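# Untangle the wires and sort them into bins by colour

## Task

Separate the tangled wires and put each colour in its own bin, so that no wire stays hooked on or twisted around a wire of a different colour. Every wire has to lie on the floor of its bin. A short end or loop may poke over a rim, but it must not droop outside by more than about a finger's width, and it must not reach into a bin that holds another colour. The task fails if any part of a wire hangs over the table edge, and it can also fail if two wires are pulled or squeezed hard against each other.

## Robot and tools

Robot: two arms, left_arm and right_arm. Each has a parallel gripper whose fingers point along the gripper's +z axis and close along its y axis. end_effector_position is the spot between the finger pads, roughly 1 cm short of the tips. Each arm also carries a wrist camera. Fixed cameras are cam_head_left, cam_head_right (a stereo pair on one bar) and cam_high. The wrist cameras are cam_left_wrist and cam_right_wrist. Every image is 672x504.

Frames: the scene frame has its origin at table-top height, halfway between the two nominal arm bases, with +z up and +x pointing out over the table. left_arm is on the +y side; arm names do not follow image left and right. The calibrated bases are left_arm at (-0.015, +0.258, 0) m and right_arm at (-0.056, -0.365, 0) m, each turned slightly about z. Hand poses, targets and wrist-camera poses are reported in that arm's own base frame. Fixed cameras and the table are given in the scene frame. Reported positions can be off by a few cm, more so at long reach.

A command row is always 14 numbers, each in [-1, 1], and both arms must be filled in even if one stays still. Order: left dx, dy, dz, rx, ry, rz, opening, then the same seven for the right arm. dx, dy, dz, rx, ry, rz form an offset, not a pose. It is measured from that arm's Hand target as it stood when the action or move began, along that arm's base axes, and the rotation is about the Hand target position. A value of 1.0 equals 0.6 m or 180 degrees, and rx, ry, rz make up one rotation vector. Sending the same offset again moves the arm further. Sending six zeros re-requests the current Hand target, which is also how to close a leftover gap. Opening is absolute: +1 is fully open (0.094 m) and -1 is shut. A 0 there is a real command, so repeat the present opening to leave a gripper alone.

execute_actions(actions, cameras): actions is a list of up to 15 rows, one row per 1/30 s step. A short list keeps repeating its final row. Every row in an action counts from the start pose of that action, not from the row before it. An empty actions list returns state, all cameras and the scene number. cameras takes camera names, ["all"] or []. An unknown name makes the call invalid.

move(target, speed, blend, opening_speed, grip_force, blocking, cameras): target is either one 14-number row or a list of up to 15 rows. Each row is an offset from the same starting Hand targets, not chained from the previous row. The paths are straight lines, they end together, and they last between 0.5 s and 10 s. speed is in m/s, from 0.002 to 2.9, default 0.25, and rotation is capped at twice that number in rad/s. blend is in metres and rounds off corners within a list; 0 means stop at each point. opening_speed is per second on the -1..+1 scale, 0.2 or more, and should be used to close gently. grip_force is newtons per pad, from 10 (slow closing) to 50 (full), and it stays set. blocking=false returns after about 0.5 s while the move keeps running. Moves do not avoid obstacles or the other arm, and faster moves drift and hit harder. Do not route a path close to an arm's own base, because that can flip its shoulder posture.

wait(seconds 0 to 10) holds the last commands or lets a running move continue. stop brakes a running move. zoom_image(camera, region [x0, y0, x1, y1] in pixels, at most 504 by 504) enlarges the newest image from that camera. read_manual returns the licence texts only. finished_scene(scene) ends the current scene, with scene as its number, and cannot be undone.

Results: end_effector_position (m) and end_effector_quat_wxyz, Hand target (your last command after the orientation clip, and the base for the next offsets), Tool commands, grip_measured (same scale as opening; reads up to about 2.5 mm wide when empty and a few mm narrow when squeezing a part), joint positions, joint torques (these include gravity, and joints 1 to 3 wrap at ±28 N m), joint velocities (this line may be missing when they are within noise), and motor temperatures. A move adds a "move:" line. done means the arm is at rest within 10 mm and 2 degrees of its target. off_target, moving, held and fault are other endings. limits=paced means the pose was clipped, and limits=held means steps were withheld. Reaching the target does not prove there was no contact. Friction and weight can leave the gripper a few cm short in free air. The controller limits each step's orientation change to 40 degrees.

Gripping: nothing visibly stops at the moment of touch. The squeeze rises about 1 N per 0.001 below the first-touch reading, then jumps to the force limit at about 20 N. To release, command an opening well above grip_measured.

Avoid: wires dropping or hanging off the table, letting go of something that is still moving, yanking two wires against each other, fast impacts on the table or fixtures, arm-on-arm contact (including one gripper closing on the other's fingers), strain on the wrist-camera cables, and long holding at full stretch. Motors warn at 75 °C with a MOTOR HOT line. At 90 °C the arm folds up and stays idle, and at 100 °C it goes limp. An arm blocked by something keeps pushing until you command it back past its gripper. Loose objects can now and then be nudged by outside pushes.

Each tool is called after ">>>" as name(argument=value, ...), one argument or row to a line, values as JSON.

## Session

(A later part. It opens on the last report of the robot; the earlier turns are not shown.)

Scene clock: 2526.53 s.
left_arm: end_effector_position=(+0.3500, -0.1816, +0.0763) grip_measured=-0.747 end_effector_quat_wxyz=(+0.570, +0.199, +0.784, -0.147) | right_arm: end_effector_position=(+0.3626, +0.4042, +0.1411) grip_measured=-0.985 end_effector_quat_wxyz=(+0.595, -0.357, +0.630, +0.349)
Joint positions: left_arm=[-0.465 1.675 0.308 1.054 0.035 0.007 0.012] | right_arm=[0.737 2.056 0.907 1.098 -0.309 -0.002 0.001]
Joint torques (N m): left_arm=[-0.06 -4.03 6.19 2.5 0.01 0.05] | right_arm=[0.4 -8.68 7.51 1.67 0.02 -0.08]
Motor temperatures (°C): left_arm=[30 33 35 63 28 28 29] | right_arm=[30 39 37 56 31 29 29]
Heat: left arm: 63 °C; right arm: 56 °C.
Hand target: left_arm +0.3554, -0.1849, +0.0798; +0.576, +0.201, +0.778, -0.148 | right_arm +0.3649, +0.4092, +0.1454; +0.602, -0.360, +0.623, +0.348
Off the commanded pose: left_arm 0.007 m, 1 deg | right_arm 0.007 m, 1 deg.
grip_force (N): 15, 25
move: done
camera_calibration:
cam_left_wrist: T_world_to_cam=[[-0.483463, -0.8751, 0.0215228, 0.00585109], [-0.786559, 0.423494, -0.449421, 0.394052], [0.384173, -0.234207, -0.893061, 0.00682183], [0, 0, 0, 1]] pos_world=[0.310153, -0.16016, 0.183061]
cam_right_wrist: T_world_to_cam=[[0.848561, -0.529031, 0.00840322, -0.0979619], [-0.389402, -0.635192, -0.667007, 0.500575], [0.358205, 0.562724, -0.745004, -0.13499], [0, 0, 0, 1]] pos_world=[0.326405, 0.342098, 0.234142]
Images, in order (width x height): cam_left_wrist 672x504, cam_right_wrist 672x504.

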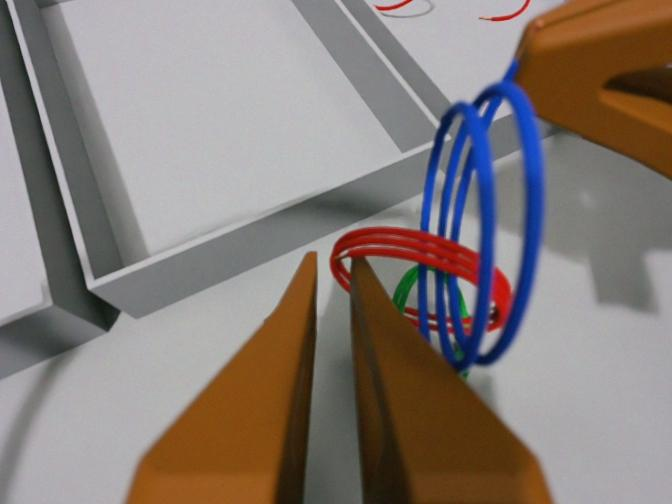

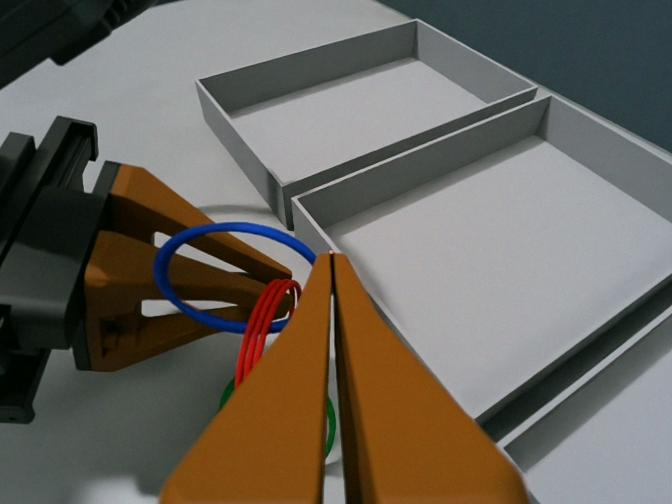

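>>> move(
  target=[
    [0.0088, -0.0048, -0.001, 0, 0, 0, -0.75, 0, 0, 0, 0, 0, 0, -1.0],
  ],
  speed=0.02,
  cameras=["cam_left_wrist", "cam_right_wrist"],
)

>>> zoom_image(
  camera="cam_left_wrist",
  region=[260, 160, 520, 370],
)

>>> zoom_image(
  camera="cam_right_wrist",
  region=[140, 200, 340, 400],
)

Scene clock: 2543.77 s.
left_arm: end_effector_position=(+0.3555, -0.1843, +0.0765) grip_measured=-0.747 end_effector_quat_wxyz=(+0.571, +0.199, +0.783, -0.147) | right_arm: end_effector_position=(+0.3626, +0.4042, +0.1411) grip_measured=-0.985 end_effector_quat_wxyz=(+0.595, -0.357, +0.630, +0.349)
Joint positions: left_arm=[-0.465 1.696 0.331 1.054 0.035 0.007 0.012] | right_arm=[0.737 2.056 0.907 1.098 -0.309 -0.002 0.001]
Joint torques (N m): left_arm=[-0.13 -4.14 6.19 2.46 0 0.04] | right_arm=[0.46 -8.66 7.43 1.66 0.01 -0.1]
Motor temperatures (°C): left_arm=[30 33 35 63 28 28 29] | right_arm=[30 39 37 56 31 29 29]
Heat: left arm: 63 °C; right arm: 56 °C.
Hand target: left_arm +0.3607, -0.1878, +0.0793; +0.576, +0.201, +0.778, -0.148 | right_arm +0.3649, +0.4092, +0.1454; +0.602, -0.360, +0.623, +0.348
Off the commanded pose: left_arm 0.007 m, 1 deg | right_arm 0.007 m, 1 deg.
grip_force (N): 15, 25
move: done
camera_calibration:
cam_left_wrist: T_world_to_cam=[[-0.483568, -0.875045, 0.0214338, 0.00614622], [-0.785447, 0.422986, -0.451836, 0.399306], [0.386311, -0.235329, -0.891843, 0.00322163], [0, 0, 0, 1]] pos_world=[0.315361, -0.162765, 0.183163]
cam_right_wrist: T_world_to_cam=[[0.848561, -0.529031, 0.00840322, -0.0979619], [-0.389402, -0.635192, -0.667007, 0.500575], [0.358205, 0.562724, -0.745004, -0.13499], [0, 0, 0, 1]] pos_world=[0.326405, 0.342098, 0.234142]
Images, in order (width x height): cam_left_wrist 672x504, cam_right_wrist 672x504.

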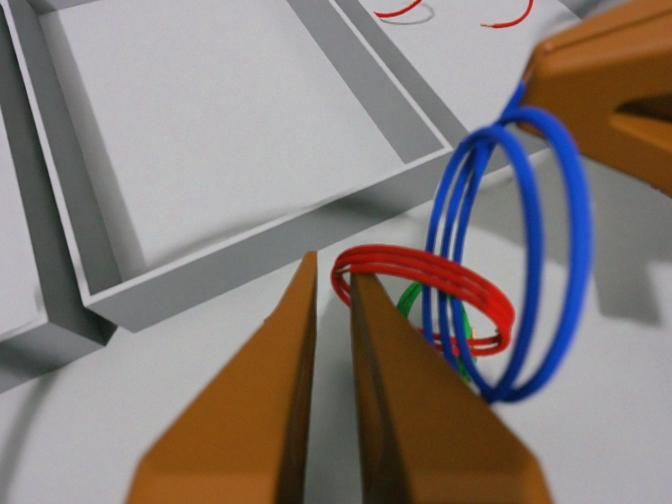

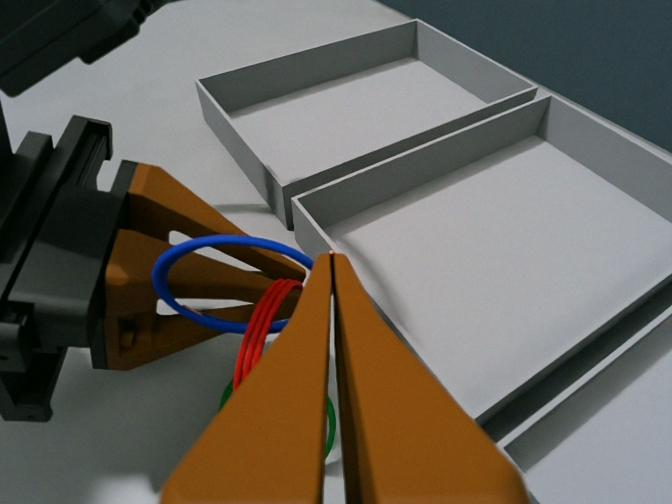

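Scaled by 1.938 from the camera's 672x504 image, which has a finer 960x720 frame.

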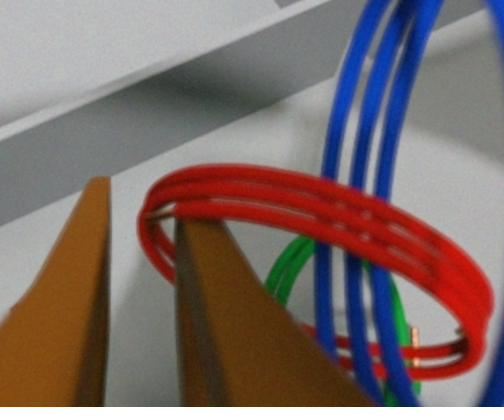

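Scaled by 2.520 from the camera's 672x504 image, which has a finer 960x720 frame.

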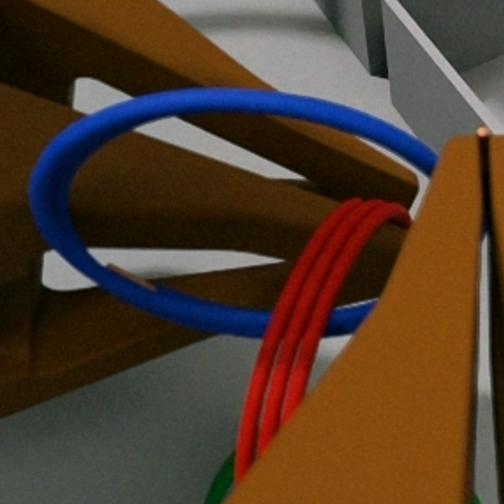

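>>> move(
  target=[
    [0, 0, 0, 0, 0, 0, -1.0, 0, 0, 0, 0, 0, 0, -1.0],
  ],
  grip_force=[15, 25],
  opening_speed=0.2,
  cameras=["cam_left_wrist", "cam_right_wrist"],
)

>>> zoom_image(
  camera="cam_left_wrist",
  region=[260, 160, 520, 370],
)

>>> zoom_image(
  camera="cam_right_wrist",
  region=[140, 200, 340, 400],
)

Scene clock: 2556.07 s.
left_arm: end_effector_position=(+0.3555, -0.1843, +0.0765) grip_measured=-0.929 end_effector_quat_wxyz=(+0.571, +0.199, +0.783, -0.147) | right_arm: end_effector_position=(+0.3626, +0.4042, +0.1411) grip_measured=-0.985 end_effector_quat_wxyz=(+0.595, -0.357, +0.630, +0.349)
Joint positions: left_arm=[-0.465 1.696 0.331 1.054 0.035 0.007 0.003] | right_arm=[0.737 2.056 0.907 1.098 -0.309 -0.002 0.001]
Joint torques (N m): left_arm=[-0.16 -4.19 6.2 2.47 0.01 0.04] | right_arm=[0.5 -8.73 7.5 1.67 0.02 -0.11]
Motor temperatures (°C): left_arm=[30 34 35 62 28 28 29] | right_arm=[30 39 37 56 31 29 29]
Heat: left arm: 62 °C; right arm: 56 °C.
Hand target: left_arm +0.3607, -0.1878, +0.0793; +0.576, +0.201, +0.778, -0.148 | right_arm +0.3649, +0.4092, +0.1454; +0.602, -0.360, +0.623, +0.348
Off the commanded pose: left_arm 0.007 m, 1 deg | right_arm 0.007 m, 1 deg.
grip_force (N): 15, 25
move: done
camera_calibration:
cam_left_wrist: T_world_to_cam=[[-0.483568, -0.875045, 0.0214338, 0.00614622], [-0.785447, 0.422986, -0.451836, 0.399306], [0.386311, -0.235329, -0.891843, 0.00322163], [0, 0, 0, 1]] pos_world=[0.315361, -0.162765, 0.183163]
cam_right_wrist: T_world_to_cam=[[0.848561, -0.529031, 0.00840322, -0.0979619], [-0.389402, -0.635192, -0.667007, 0.500575], [0.358205, 0.562724, -0.745004, -0.13499], [0, 0, 0, 1]] pos_world=[0.326405, 0.342098, 0.234142]
Images, in order (width x height): cam_left_wrist 672x504, cam_right_wrist 672x504.

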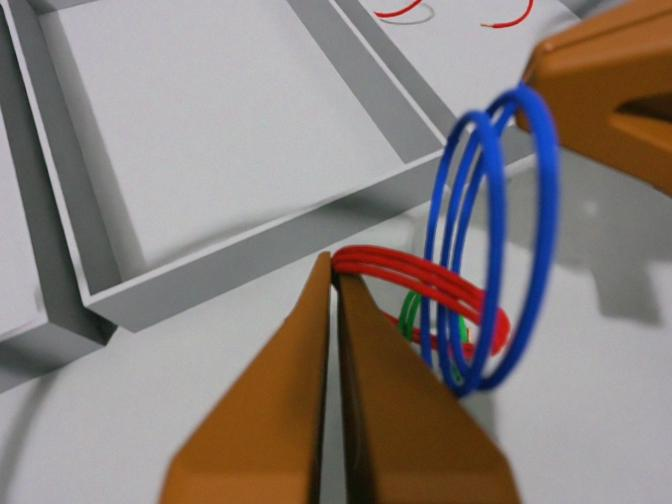

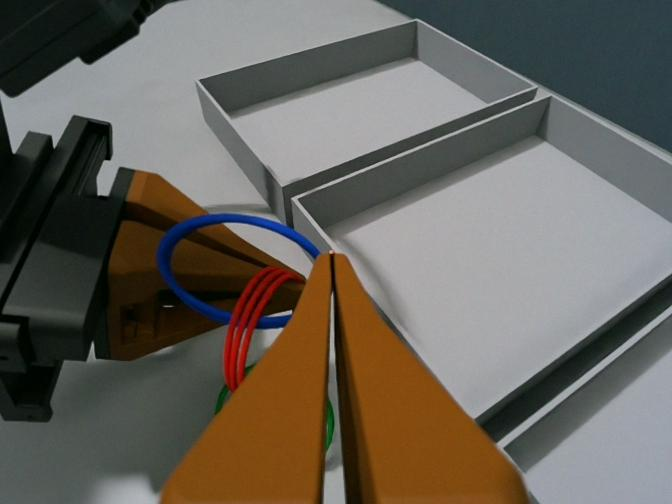

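Scaled by 1.938 from the camera's 672x504 image, which has a finer 960x720 frame.

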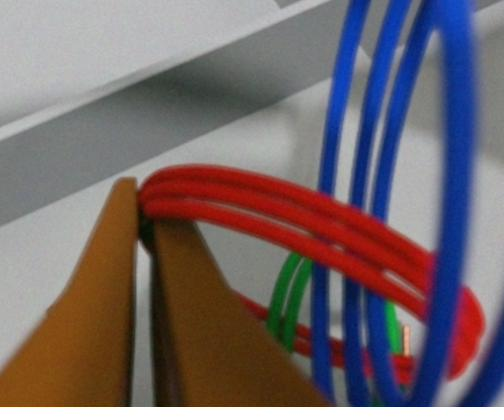

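Scaled by 2.520 from the camera's 672x504 image, which has a finer 960x720 frame.

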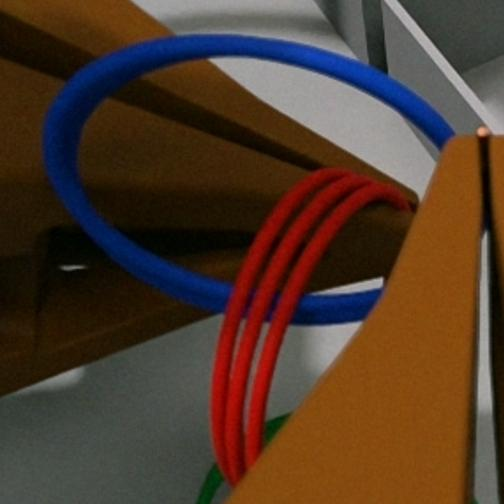

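>>> move(
  target=[
    [0, 0, 0, 0, 0, 0, -1.0, 0, 0, 0.0833, 0, 0, 0, -1.0],
  ],
  speed=0.04,
  cameras=["cam_left_wrist", "cam_right_wrist"],
)

Scene clock: 2578.13 s.
left_arm: end_effector_position=(+0.3555, -0.1844, +0.0767) grip_measured=-0.929 end_effector_quat_wxyz=(+0.571, +0.199, +0.783, -0.148) | right_arm: end_effector_position=(+0.3629, +0.4045, +0.1668) grip_measured=-0.985 end_effector_quat_wxyz=(+0.580, -0.360, +0.644, +0.345)
Joint positions: left_arm=[-0.465 1.696 0.331 1.056 0.035 0.007 0.003] | right_arm=[0.737 1.948 0.944 0.911 -0.309 -0.002 0.001]
Joint torques (N m): left_arm=[-0.09 -4.15 6.22 2.46 0 0.05] | right_arm=[0.38 -11.77 8.69 1.63 0.04 -0.09]
Motor temperatures (°C): left_arm=[30 34 35 62 28 28 29] | right_arm=[30 39 37 56 31 29 29]
Heat: left arm: 62 °C; right arm: 56 °C.
Hand target: left_arm +0.3607, -0.1878, +0.0793; +0.576, +0.201, +0.778, -0.148 | right_arm +0.3648, +0.4092, +0.1954; +0.602, -0.360, +0.623, +0.347
Off the commanded pose: left_arm 0.007 m, 1 deg | right_arm 0.029 m, 3 deg.
grip_force (N): 15, 25
move: off_target (right_arm)
camera_calibration:
cam_left_wrist: T_world_to_cam=[[-0.48357, -0.875046, 0.0213492, 0.00615818], [-0.785001, 0.422761, -0.45282, 0.399403], [0.387212, -0.235729, -0.891346, 0.00295783], [0, 0, 0, 1]] pos_world=[0.315365, -0.162766, 0.183363]
cam_right_wrist: T_world_to_cam=[[0.848573, -0.529067, -0.00337548, -0.0963291], [-0.410295, -0.654018, -0.635546, 0.528008], [0.334039, 0.540692, -0.772056, -0.0939513], [0, 0, 0, 1]] pos_world=[0.329765, 0.345161, 0.262713]
Images, in order (width x height): cam_left_wrist 672x504, cam_right_wrist 672x504.

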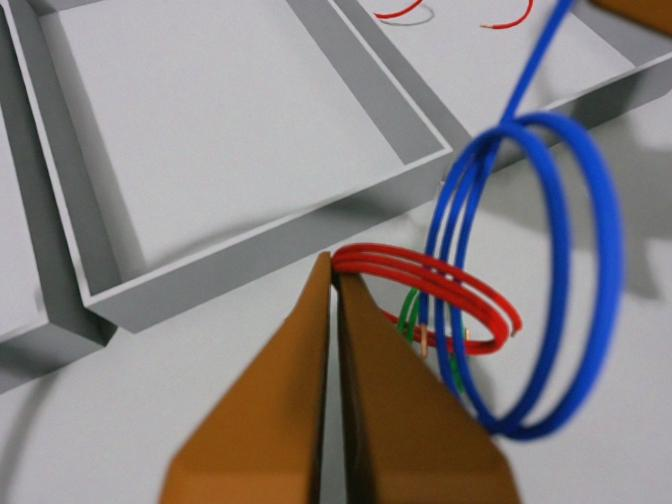

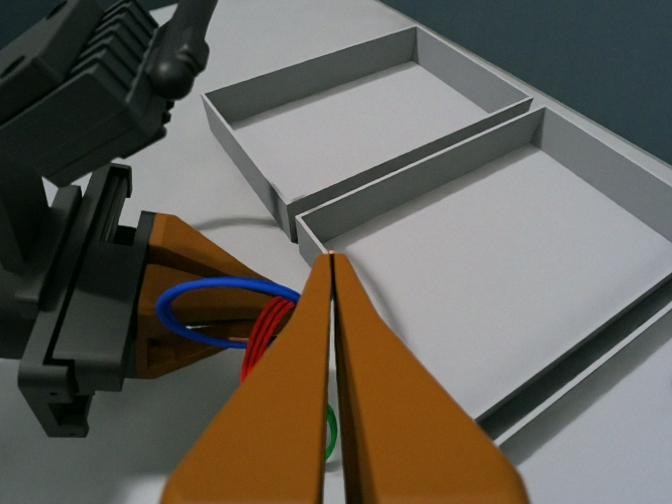

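>>> move(
  target=[
    [0, 0, 0, 0, 0, 0, -1.0, 0, 0, 0.0667, 0, 0, 0, -1.0],
  ],
  speed=0.04,
  cameras=["cam_left_wrist", "cam_right_wrist"],
)

Scene clock: 2583.67 s.
left_arm: end_effector_position=(+0.3556, -0.1844, +0.0768) grip_measured=-0.929 end_effector_quat_wxyz=(+0.571, +0.199, +0.782, -0.148) | right_arm: end_effector_position=(+0.3642, +0.4057, +0.2047) grip_measured=-0.985 end_effector_quat_wxyz=(+0.579, -0.360, +0.645, +0.345)
Joint positions: left_arm=[-0.465 1.696 0.331 1.056 0.035 0.007 0.003] | right_arm=[0.737 1.855 1.008 0.751 -0.309 -0.002 0.001]
Joint torques (N m): left_arm=[-0.14 -4.16 6.23 2.45 0.01 0.05] | right_arm=[0.31 -11.6 9.61 1.58 0.03 -0.08]
Motor temperatures (°C): left_arm=[30 34 35 61 28 28 29] | right_arm=[30 39 37 56 31 29 29]
Heat: left arm: 61 °C; right arm: 56 °C.
Hand target: left_arm +0.3607, -0.1878, +0.0793; +0.576, +0.201, +0.778, -0.148 | right_arm +0.3649, +0.4092, +0.2355; +0.602, -0.360, +0.623, +0.348
Off the commanded pose: left_arm 0.007 m, 1 deg | right_arm 0.031 m, 4 deg.
grip_force (N): 15, 25
move: off_target (right_arm)
camera_calibration:
cam_left_wrist: T_world_to_cam=[[-0.483595, -0.875031, 0.0213725, 0.00616204], [-0.784835, 0.422678, -0.453186, 0.399451], [0.387518, -0.235933, -0.89116, 0.00288268], [0, 0, 0, 1]] pos_world=[0.315366, -0.162767, 0.183463]
cam_right_wrist: T_world_to_cam=[[0.84861, -0.529003, -0.00407042, -0.0966102], [-0.411448, -0.655157, -0.633625, 0.553883], [0.332523, 0.539375, -0.77363, -0.0643071], [0, 0, 0, 1]] pos_world=[0.331262, 0.346459, 0.300811]
Images, in order (width x height): cam_left_wrist 672x504, cam_right_wrist 672x504.

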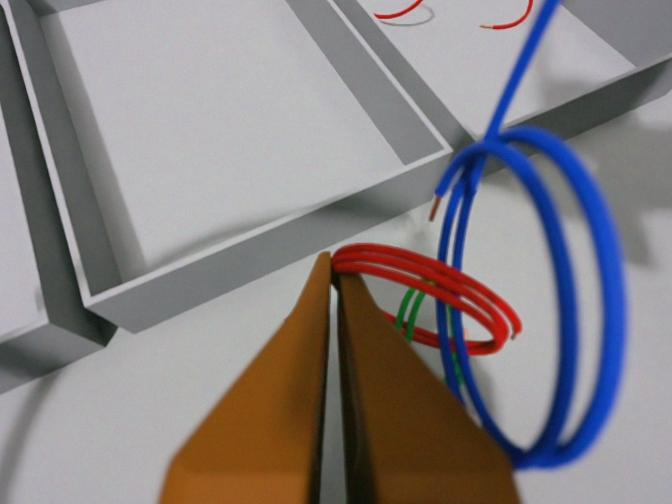

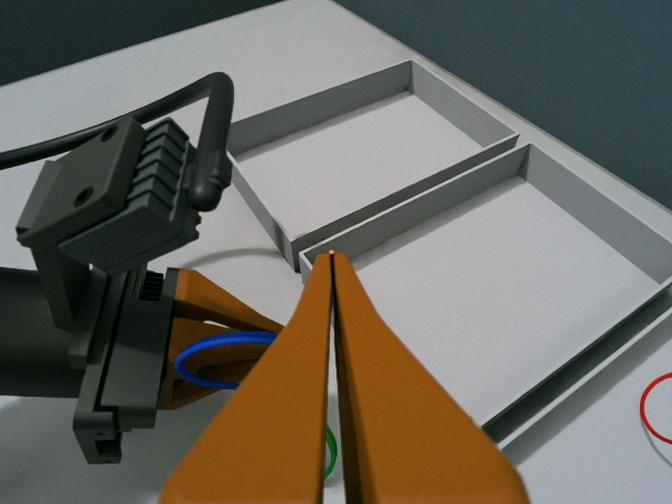

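>>> move(
  target=[
    [0, 0, 0, 0, 0, 0, -1.0, 0, 0, 0.0833, 0, 0, 0, -1.0],
  ],
  speed=0.04,
  cameras=["cam_left_wrist", "cam_right_wrist"],
)

Scene clock: 2590.70 s.
left_arm: end_effector_position=(+0.3556, -0.1844, +0.0769) grip_measured=-0.930 end_effector_quat_wxyz=(+0.571, +0.199, +0.782, -0.148) | right_arm: end_effector_position=(+0.3662, +0.4075, +0.2524) grip_measured=-0.985 end_effector_quat_wxyz=(+0.578, -0.361, +0.646, +0.345)
Joint positions: left_arm=[-0.465 1.696 0.331 1.056 0.035 0.007 0.003] | right_arm=[0.737 1.772 1.121 0.552 -0.309 -0.002 0.001]
Joint torques (N m): left_arm=[-0.12 -4.18 6.24 2.45 0 0.05] | right_arm=[0.38 -11.3 10.4 1.57 0.02 -0.1]
Motor temperatures (°C): left_arm=[30 34 35 61 28 28 29] | right_arm=[30 39 37 55 31 29 29]
Heat: left arm: 61 °C; right arm: 55 °C.
Hand target: left_arm +0.3607, -0.1878, +0.0793; +0.576, +0.201, +0.778, -0.148 | right_arm +0.3649, +0.4092, +0.2855; +0.602, -0.360, +0.623, +0.348
Off the commanded pose: left_arm 0.007 m, 1 deg | right_arm 0.033 m, 4 deg.
grip_force (N): 15, 25
move: off_target (right_arm)
camera_calibration:
cam_left_wrist: T_world_to_cam=[[-0.483619, -0.875017, 0.0213936, 0.00616598], [-0.784686, 0.422606, -0.453512, 0.399499], [0.387789, -0.236114, -0.890994, 0.00282602], [0, 0, 0, 1]] pos_world=[0.315367, -0.162768, 0.183563]
cam_right_wrist: T_world_to_cam=[[0.848593, -0.529025, -0.00477889, -0.0969626], [-0.412714, -0.656316, -0.631598, 0.586565], [0.330995, 0.537942, -0.775281, -0.0274751], [0, 0, 0, 1]] pos_world=[0.33346, 0.348457, 0.348709]
Images, in order (width x height): cam_left_wrist 672x504, cam_right_wrist 672x504.

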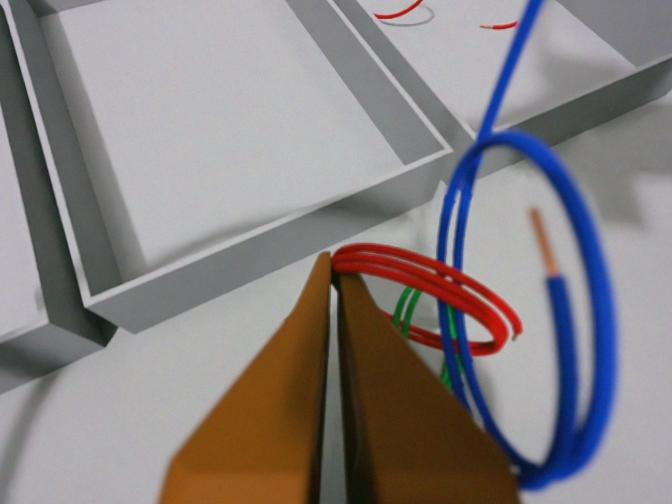

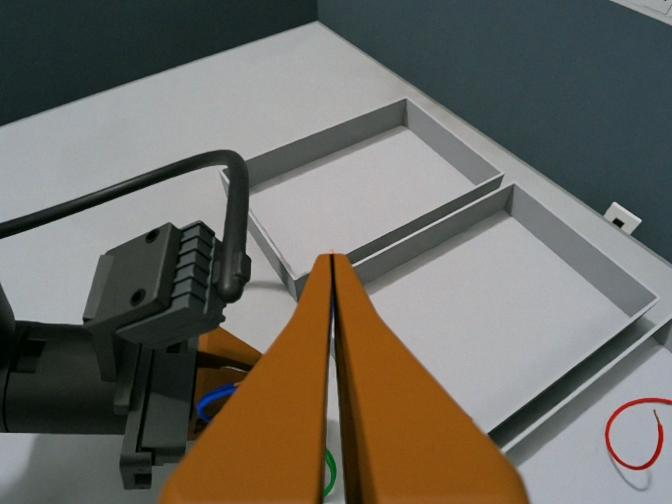

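>>> move(
  target=[
    [0, 0, 0, 0, 0, 0, -1.0, 0, 0, 0.1, 0, 0, 0, -1.0],
  ],
  speed=0.04,
  cameras=["cam_left_wrist", "cam_right_wrist"],
)

Scene clock: 2596.67 s.
left_arm: end_effector_position=(+0.3556, -0.1844, +0.0769) grip_measured=-0.930 end_effector_quat_wxyz=(+0.571, +0.199, +0.782, -0.148) | right_arm: end_effector_position=(+0.3691, +0.4101, +0.3103) grip_measured=-0.985 end_effector_quat_wxyz=(+0.577, -0.361, +0.647, +0.344)
Joint positions: left_arm=[-0.465 1.696 0.331 1.056 0.035 0.007 0.003] | right_arm=[0.737 1.722 1.304 0.316 -0.309 -0.002 0.001]
Joint torques (N m): left_arm=[-0.13 -4.19 6.2 2.44 0 0.05] | right_arm=[0.36 -11.22 10.95 1.59 0 -0.11]
Motor temperatures (°C): left_arm=[30 34 35 61 28 28 29] | right_arm=[30 39 38 55 31 29 29]
Heat: left arm: 61 °C; right arm: 55 °C.
Hand target: left_arm +0.3607, -0.1878, +0.0793; +0.576, +0.201, +0.778, -0.148 | right_arm +0.3649, +0.4092, +0.3454; +0.602, -0.360, +0.623, +0.348
Off the commanded pose: left_arm 0.007 m, 1 deg | right_arm 0.035 m, 4 deg.
grip_force (N): 15, 25
move: off_target (right_arm)
camera_calibration:
cam_left_wrist: T_world_to_cam=[[-0.483619, -0.875017, 0.0213936, 0.00616598], [-0.784686, 0.422606, -0.453512, 0.399499], [0.387789, -0.236114, -0.890994, 0.00282602], [0, 0, 0, 1]] pos_world=[0.315367, -0.162768, 0.183563]
cam_right_wrist: T_world_to_cam=[[0.848574, -0.529047, -0.00567664, -0.0974539], [-0.414202, -0.657614, -0.62927, 0.626383], [0.32918, 0.536333, -0.777166, 0.0169796], [0, 0, 0, 1]] pos_world=[0.336557, 0.351254, 0.406807]
Images, in order (width x height): cam_left_wrist 672x504, cam_right_wrist 672x504.

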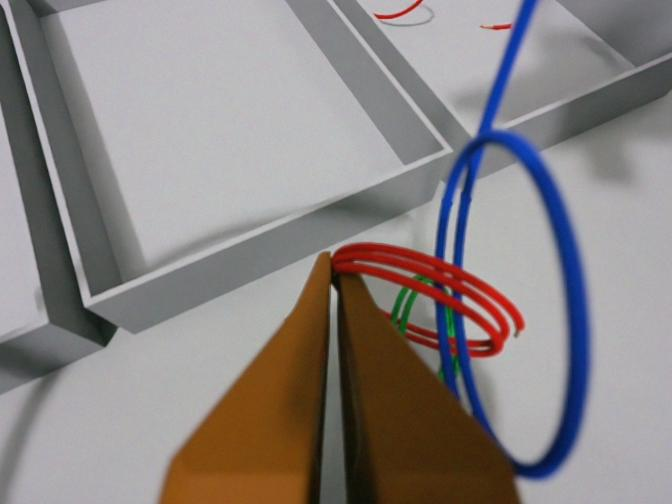

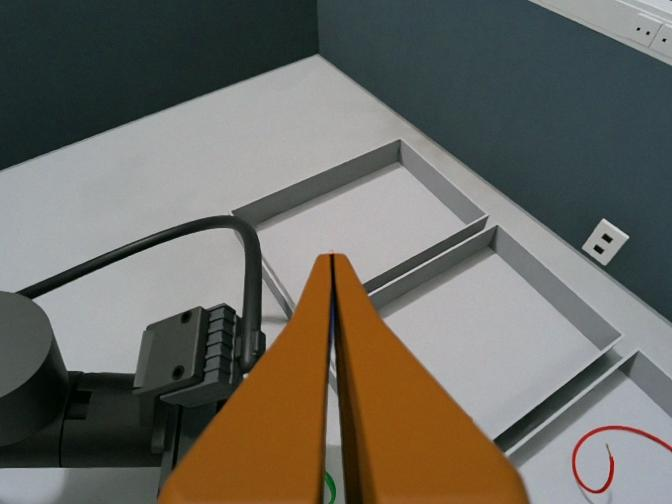

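>>> move(
  target=[
    [0, 0, 0, 0, 0, 0, -1.0, 0, 0, 0.0833, 0, 0, 0, -1.0],
  ],
  speed=0.04,
  cameras=["cam_left_wrist", "cam_right_wrist"],
)

Scene clock: 2602.73 s.
left_arm: end_effector_position=(+0.3556, -0.1844, +0.0770) grip_measured=-0.930 end_effector_quat_wxyz=(+0.572, +0.199, +0.782, -0.148) | right_arm: end_effector_position=(+0.3705, +0.4114, +0.3637) grip_measured=-0.985 end_effector_quat_wxyz=(+0.579, -0.360, +0.645, +0.345)
Joint positions: left_arm=[-0.465 1.696 0.331 1.057 0.035 0.007 0.003] | right_arm=[0.737 1.714 1.501 0.118 -0.309 -0.002 0.001]
Joint torques (N m): left_arm=[-0.13 -4.18 6.23 2.45 0 0.04] | right_arm=[0.46 -10.73 11.07 1.6 0.01 -0.07]
Motor temperatures (°C): left_arm=[30 34 35 61 28 28 29] | right_arm=[30 39 38 55 31 29 29]
Heat: left arm: 61 °C; right arm: 55 °C.
Hand target: left_arm +0.3607, -0.1878, +0.0793; +0.576, +0.201, +0.778, -0.148 | right_arm +0.3648, +0.4091, +0.3955; +0.602, -0.360, +0.623, +0.348
Off the commanded pose: left_arm 0.006 m, 1 deg | right_arm 0.032 m, 4 deg.
grip_force (N): 15, 25
move: off_target (right_arm)
camera_calibration:
cam_left_wrist: T_world_to_cam=[[-0.483575, -0.875042, 0.0213604, 0.00615404], [-0.784558, 0.422492, -0.453839, 0.399501], [0.388104, -0.236224, -0.890827, 0.00267785], [0, 0, 0, 1]] pos_world=[0.315368, -0.162768, 0.183563]
cam_right_wrist: T_world_to_cam=[[0.848613, -0.529001, -0.00382067, -0.0984111], [-0.410951, -0.654657, -0.634464, 0.660936], [0.333131, 0.539984, -0.772943, 0.0527176], [0, 0, 0, 1]] pos_world=[0.337563, 0.35216, 0.459712]
Images, in order (width x height): cam_left_wrist 672x504, cam_right_wrist 672x504.

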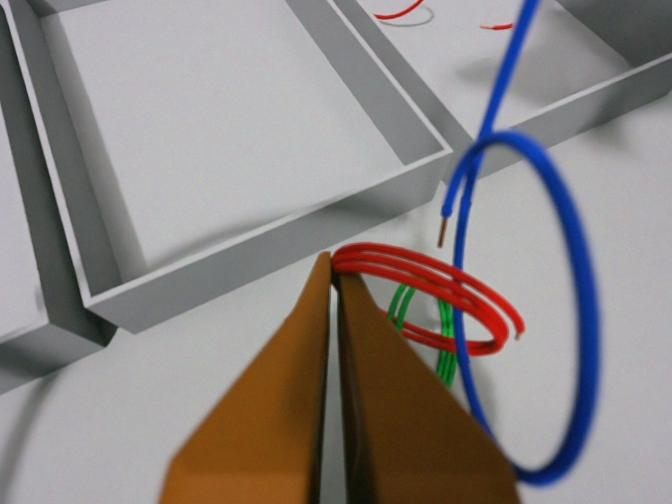

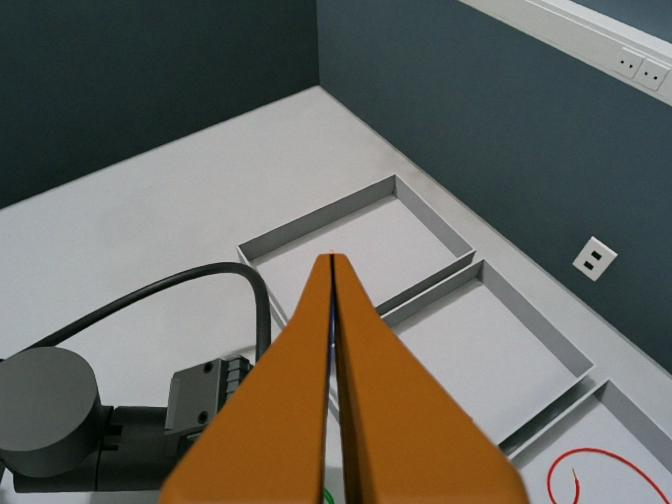

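>>> move(
  target=[
    [0, 0, 0, 0, 0, 0, -1.0, -0.0667, -0.1155, 0.0667, 0, 0, 0, -1.0],
  ],
  speed=0.05,
  cameras=["cam_left_wrist", "cam_right_wrist", "cam_high"],
)

Scene clock: 2618.07 s.
left_arm: end_effector_position=(+0.3556, -0.1844, +0.0770) grip_measured=-0.930 end_effector_quat_wxyz=(+0.572, +0.199, +0.782, -0.148) | right_arm: end_effector_position=(+0.3300, +0.3451, +0.4334) grip_measured=-0.985 end_effector_quat_wxyz=(+0.599, -0.355, +0.627, +0.350)
Joint positions: left_arm=[-0.465 1.696 0.331 1.057 0.035 0.007 0.003] | right_arm=[0.666 1.459 1.468 -0.05 -0.378 -0.002 0.001]
Joint torques (N m): left_arm=[-0.1 -4.12 6.19 2.44 0.01 0.05] | right_arm=[-0.4 -8.27 6.05 1.55 -0.08 -0.12]
Motor temperatures (°C): left_arm=[30 34 35 60 28 28 29] | right_arm=[30 40 38 54 31 29 29]
Heat: left arm: 60 °C; right arm: 54 °C.
Hand target: left_arm +0.3607, -0.1878, +0.0793; +0.576, +0.201, +0.778, -0.148 | right_arm +0.3249, +0.3398, +0.4354; +0.602, -0.360, +0.623, +0.348
Off the commanded pose: left_arm 0.006 m, 1 deg | right_arm 0.008 m, 1 deg.
grip_force (N): 15, 25
move: done
camera_calibration:
cam_left_wrist: T_world_to_cam=[[-0.483575, -0.875042, 0.0213604, 0.00615404], [-0.784558, 0.422492, -0.453839, 0.399501], [0.388104, -0.236224, -0.890827, 0.00267785], [0, 0, 0, 1]] pos_world=[0.315368, -0.162768, 0.183563]
cam_right_wrist: T_world_to_cam=[[0.847461, -0.530786, 0.00867224, -0.103338], [-0.386923, -0.628786, -0.674477, 0.645539], [0.363456, 0.568237, -0.738245, 0.121164], [0, 0, 0, 1]] pos_world=[0.293311, 0.282206, 0.525746]
Images, in order (width x height): cam_high 672x504, cam_left_wrist 672x504, cam_right_wrist 672x504.

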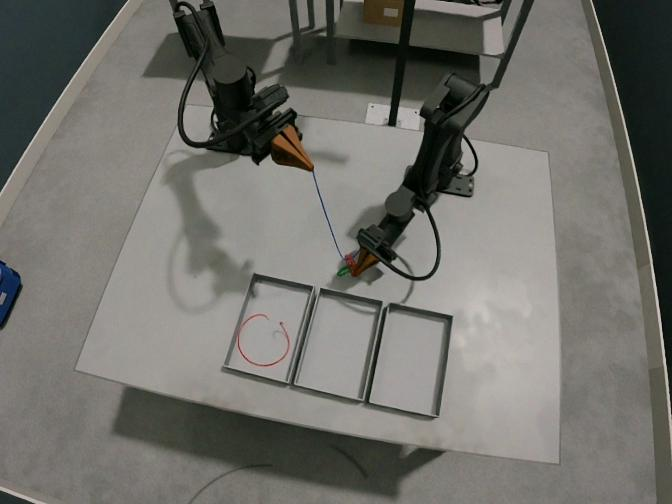

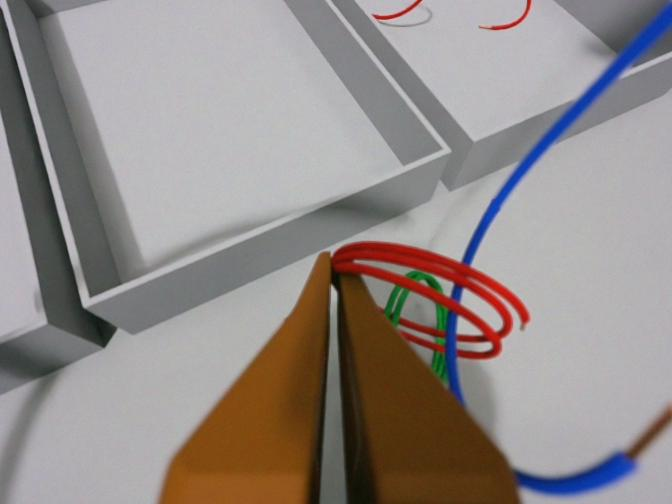

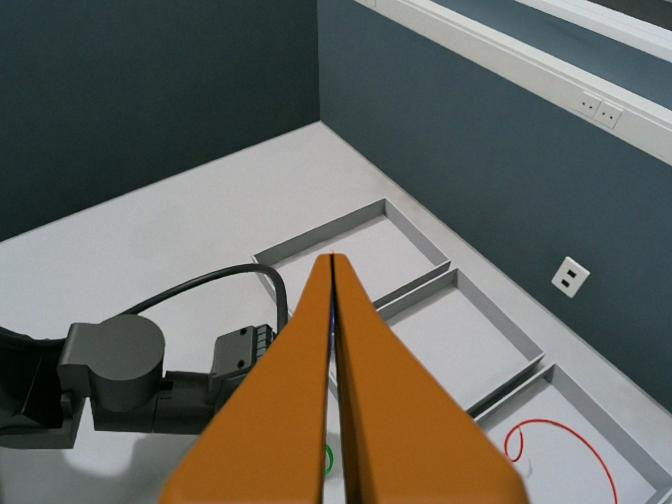

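>>> move(
  target=[
    [0, 0, 0, 0, 0, 0, -1.0, -0.05, -0.0866, 0.1, 0, 0, 0, -1.0],
  ],
  speed=0.05,
  cameras=["cam_left_wrist", "cam_right_wrist", "cam_high"],
)

Scene clock: 2628.00 s.
left_arm: end_effector_position=(+0.3556, -0.1844, +0.0771) grip_measured=-0.930 end_effector_quat_wxyz=(+0.572, +0.199, +0.782, -0.148) | right_arm: end_effector_position=(+0.3040, +0.2944, +0.4723) grip_measured=-0.985 end_effector_quat_wxyz=(+0.582, -0.355, +0.643, +0.348)
Joint positions: left_arm=[-0.465 1.696 0.331 1.057 0.035 0.007 0.003] | right_arm=[0.573 1.346 1.588 -0.33 -0.469 -0.006 0.001]
Joint torques (N m): left_arm=[-0.12 -4.21 6.2 2.44 0.01 0.04] | right_arm=[-0.28 -6.56 10.02 1.51 -0.11 -0.11]
Motor temperatures (°C): left_arm=[30 34 35 60 28 28 29] | right_arm=[30 39 37 55 31 29 29]
Heat: left arm: 60 °C; right arm: 55 °C.
Hand target: left_arm +0.3607, -0.1878, +0.0793; +0.576, +0.201, +0.778, -0.148 | right_arm +0.2949, +0.2879, +0.4955; +0.602, -0.360, +0.623, +0.348
Off the commanded pose: left_arm 0.006 m, 1 deg | right_arm 0.026 m, 3 deg.
grip_force (N): 15, 25
move: off_target (right_arm)
camera_calibration:
cam_left_wrist: T_world_to_cam=[[-0.4836, -0.875028, 0.0213837, 0.00615791], [-0.784391, 0.422408, -0.454206, 0.399549], [0.38841, -0.236427, -0.89064, 0.00260261], [0, 0, 0, 1]] pos_world=[0.31537, -0.162769, 0.183664]
cam_right_wrist: T_world_to_cam=[[0.846828, -0.53175, -0.011138, -0.0986355], [-0.413272, -0.644676, -0.643117, 0.62781], [0.334797, 0.549212, -0.765687, 0.215422], [0, 0, 0, 1]] pos_world=[0.270861, 0.233973, 0.567603]
Images, in order (width x height): cam_high 672x504, cam_left_wrist 672x504, cam_right_wrist 672x504.

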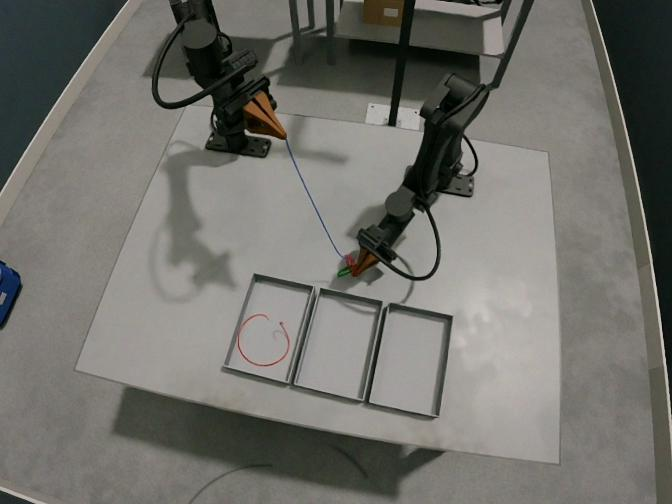

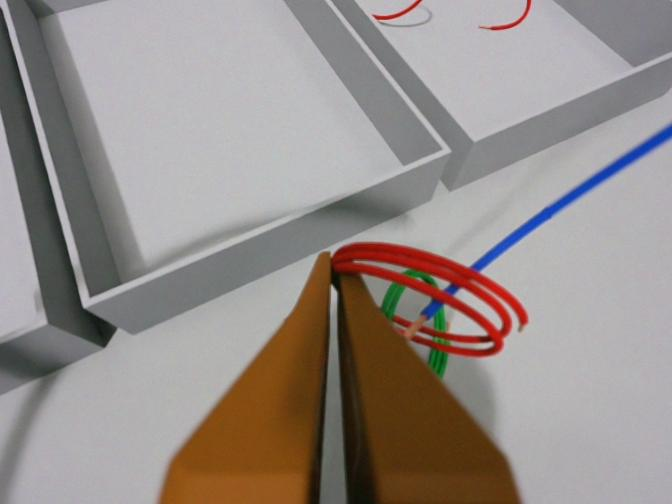

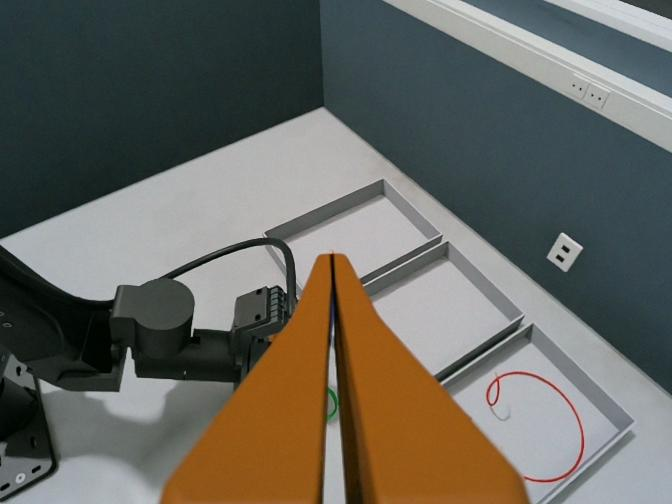

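>>> move(
  target=[
    [0, 0, 0, 0, 0, 0, -1.0, -0.05, -0.0866, 0.0333, 0, 0, 0, -1.0],
  ],
  speed=0.05,
  cameras=["cam_left_wrist", "cam_right_wrist", "cam_high"],
)

Scene clock: 2635.73 s.
left_arm: end_effector_position=(+0.3556, -0.1844, +0.0771) grip_measured=-0.930 end_effector_quat_wxyz=(+0.572, +0.199, +0.782, -0.148) | right_arm: end_effector_position=(+0.2744, +0.2405, +0.4991) grip_measured=-0.985 end_effector_quat_wxyz=(+0.587, -0.353, +0.638, +0.350)
Joint positions: left_arm=[-0.465 1.696 0.331 1.057 0.035 0.007 0.003] | right_arm=[0.428 1.22 1.615 -0.474 -0.613 -0.012 0.001]
Joint torques (N m): left_arm=[-0.16 -4.16 6.22 2.44 0.02 0.05] | right_arm=[-0.31 -4.36 9.1 1.55 -0.08 -0.12]
Motor temperatures (°C): left_arm=[30 34 35 60 28 28 29] | right_arm=[30 38 37 54 31 29 29]
Heat: left arm: 60 °C; right arm: 54 °C.
Hand target: left_arm +0.3607, -0.1878, +0.0793; +0.576, +0.201, +0.778, -0.148 | right_arm +0.2649, +0.2359, +0.5154; +0.602, -0.360, +0.623, +0.348
Off the commanded pose: left_arm 0.006 m, 1 deg | right_arm 0.020 m, 3 deg.
grip_force (N): 15, 25
move: off_target (right_arm)
camera_calibration:
cam_left_wrist: T_world_to_cam=[[-0.4836, -0.875028, 0.0213837, 0.00615791], [-0.784391, 0.422408, -0.454206, 0.399549], [0.38841, -0.236427, -0.89064, 0.00260261], [0, 0, 0, 1]] pos_world=[0.31537, -0.162769, 0.183664]
cam_right_wrist: T_world_to_cam=[[0.846503, -0.532282, -0.0103929, -0.102037], [-0.408283, -0.636528, -0.654322, 0.600284], [0.341669, 0.558129, -0.756145, 0.266601], [0, 0, 0, 1]] pos_world=[0.240371, 0.178987, 0.593308]
Images, in order (width x height): cam_high 672x504, cam_left_wrist 672x504, cam_right_wrist 672x504.

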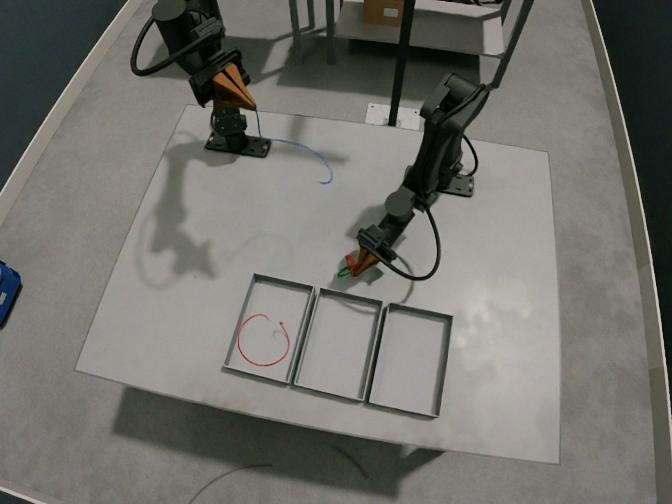

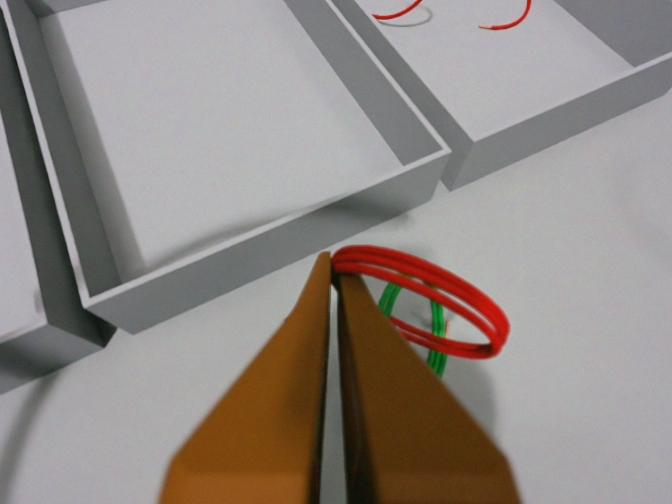

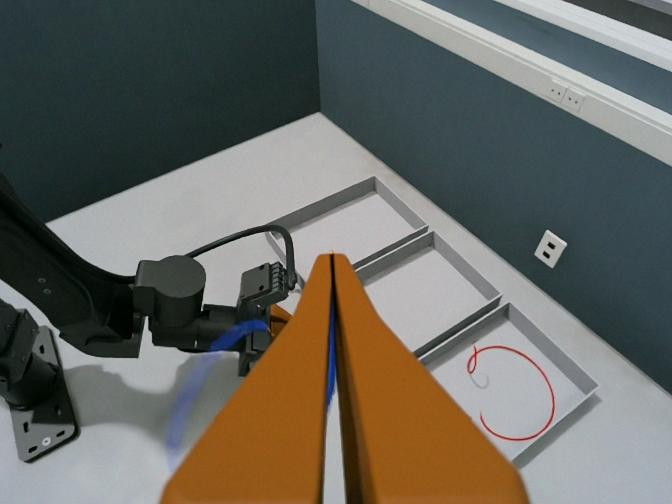

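>>> wait(
  seconds=0.5,
  cameras=["cam_high", "cam_right_wrist", "cam_head_left", "cam_head_right"],
)

>>> zoom_image(
  camera="cam_high",
  region=[160, 60, 400, 240],
)

Scene clock: 2648.50 s.
left_arm: end_effector_position=(+0.3556, -0.1844, +0.0771) grip_measured=-0.930 end_effector_quat_wxyz=(+0.572, +0.199, +0.782, -0.148) | right_arm: end_effector_position=(+0.2743, +0.2406, +0.4989) grip_measured=-0.985 end_effector_quat_wxyz=(+0.587, -0.353, +0.639, +0.351)
Joint positions: left_arm=[-0.465 1.696 0.331 1.057 0.035 0.007 0.003] | right_arm=[0.428 1.22 1.615 -0.475 -0.613 -0.012 0.001]
Joint torques (N m): left_arm=[-0.13 -4.16 6.23 2.43 0 0.05] | right_arm=[-0.32 -4.42 9.17 1.47 -0.08 -0.14]
Motor temperatures (°C): left_arm=[30 34 35 60 28 28 29] | right_arm=[30 37 37 54 31 29 29]
Heat: left arm: 60 °C; right arm: 54 °C.
Hand target: left_arm +0.3607, -0.1878, +0.0793; +0.576, +0.201, +0.778, -0.148 | right_arm +0.2649, +0.2359, +0.5154; +0.602, -0.359, +0.623, +0.348
Tool commands: left_gripper/opening=-1.0 right_gripper/opening=-1.0
Off the commanded pose: left_arm 0.006 m, 1 deg | right_arm 0.020 m, 3 deg.
grip_force (N): 15, 25
wait: 0.50 s; at rest from the start
camera_calibration:
cam_right_wrist: T_world_to_cam=[[0.846648, -0.532042, -0.0108592, -0.101839], [-0.40857, -0.63682, -0.653858, 0.600064], [0.340965, 0.558025, -0.756539, 0.266947], [0, 0, 0, 1]] pos_world=[0.240371, 0.178987, 0.593207]
Images, in order (width x height): cam_head_left 672x504, cam_head_right 672x504, cam_high 672x504, cam_right_wrist 672x504.

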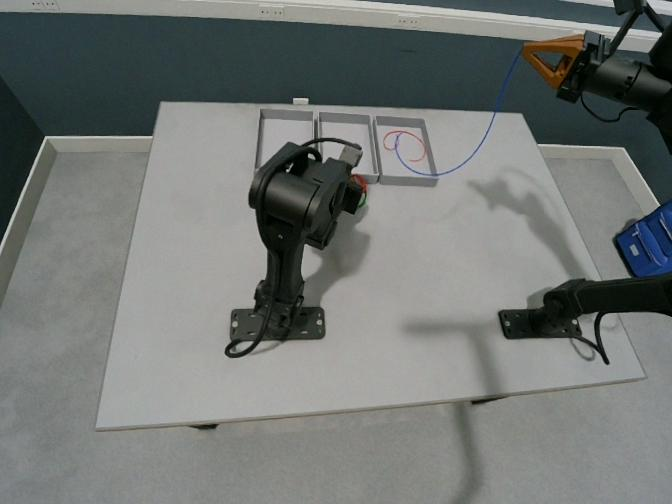

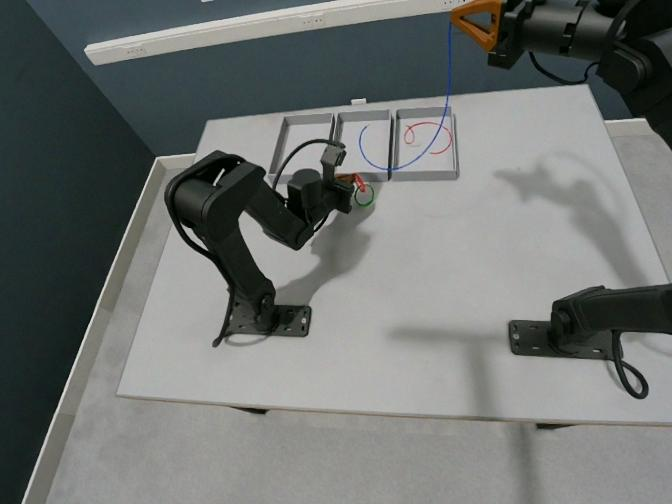

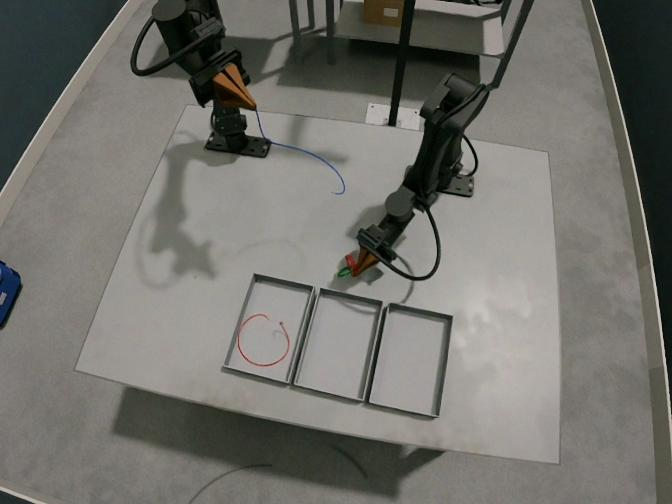

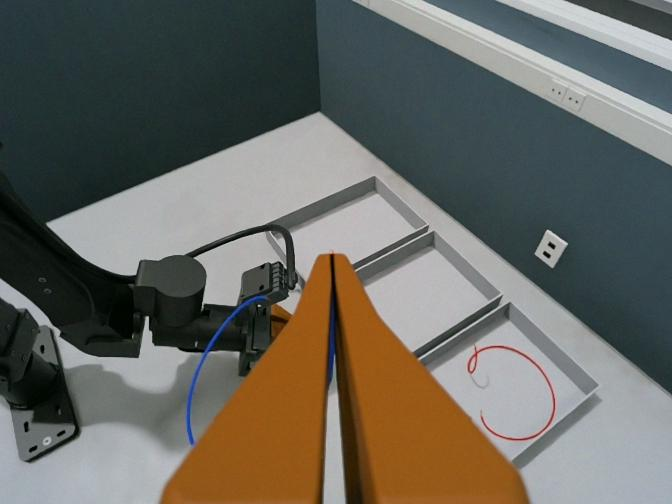

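Scaled by 2.100 from the camera's 672x504 image, which has a finer 960x720 frame.

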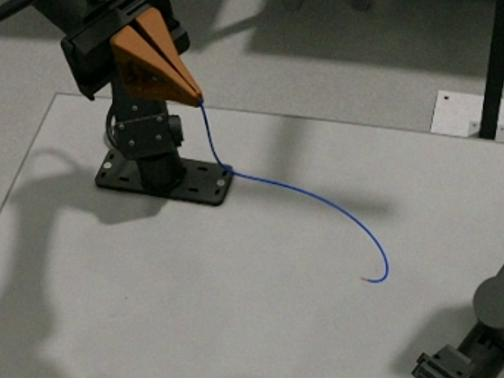

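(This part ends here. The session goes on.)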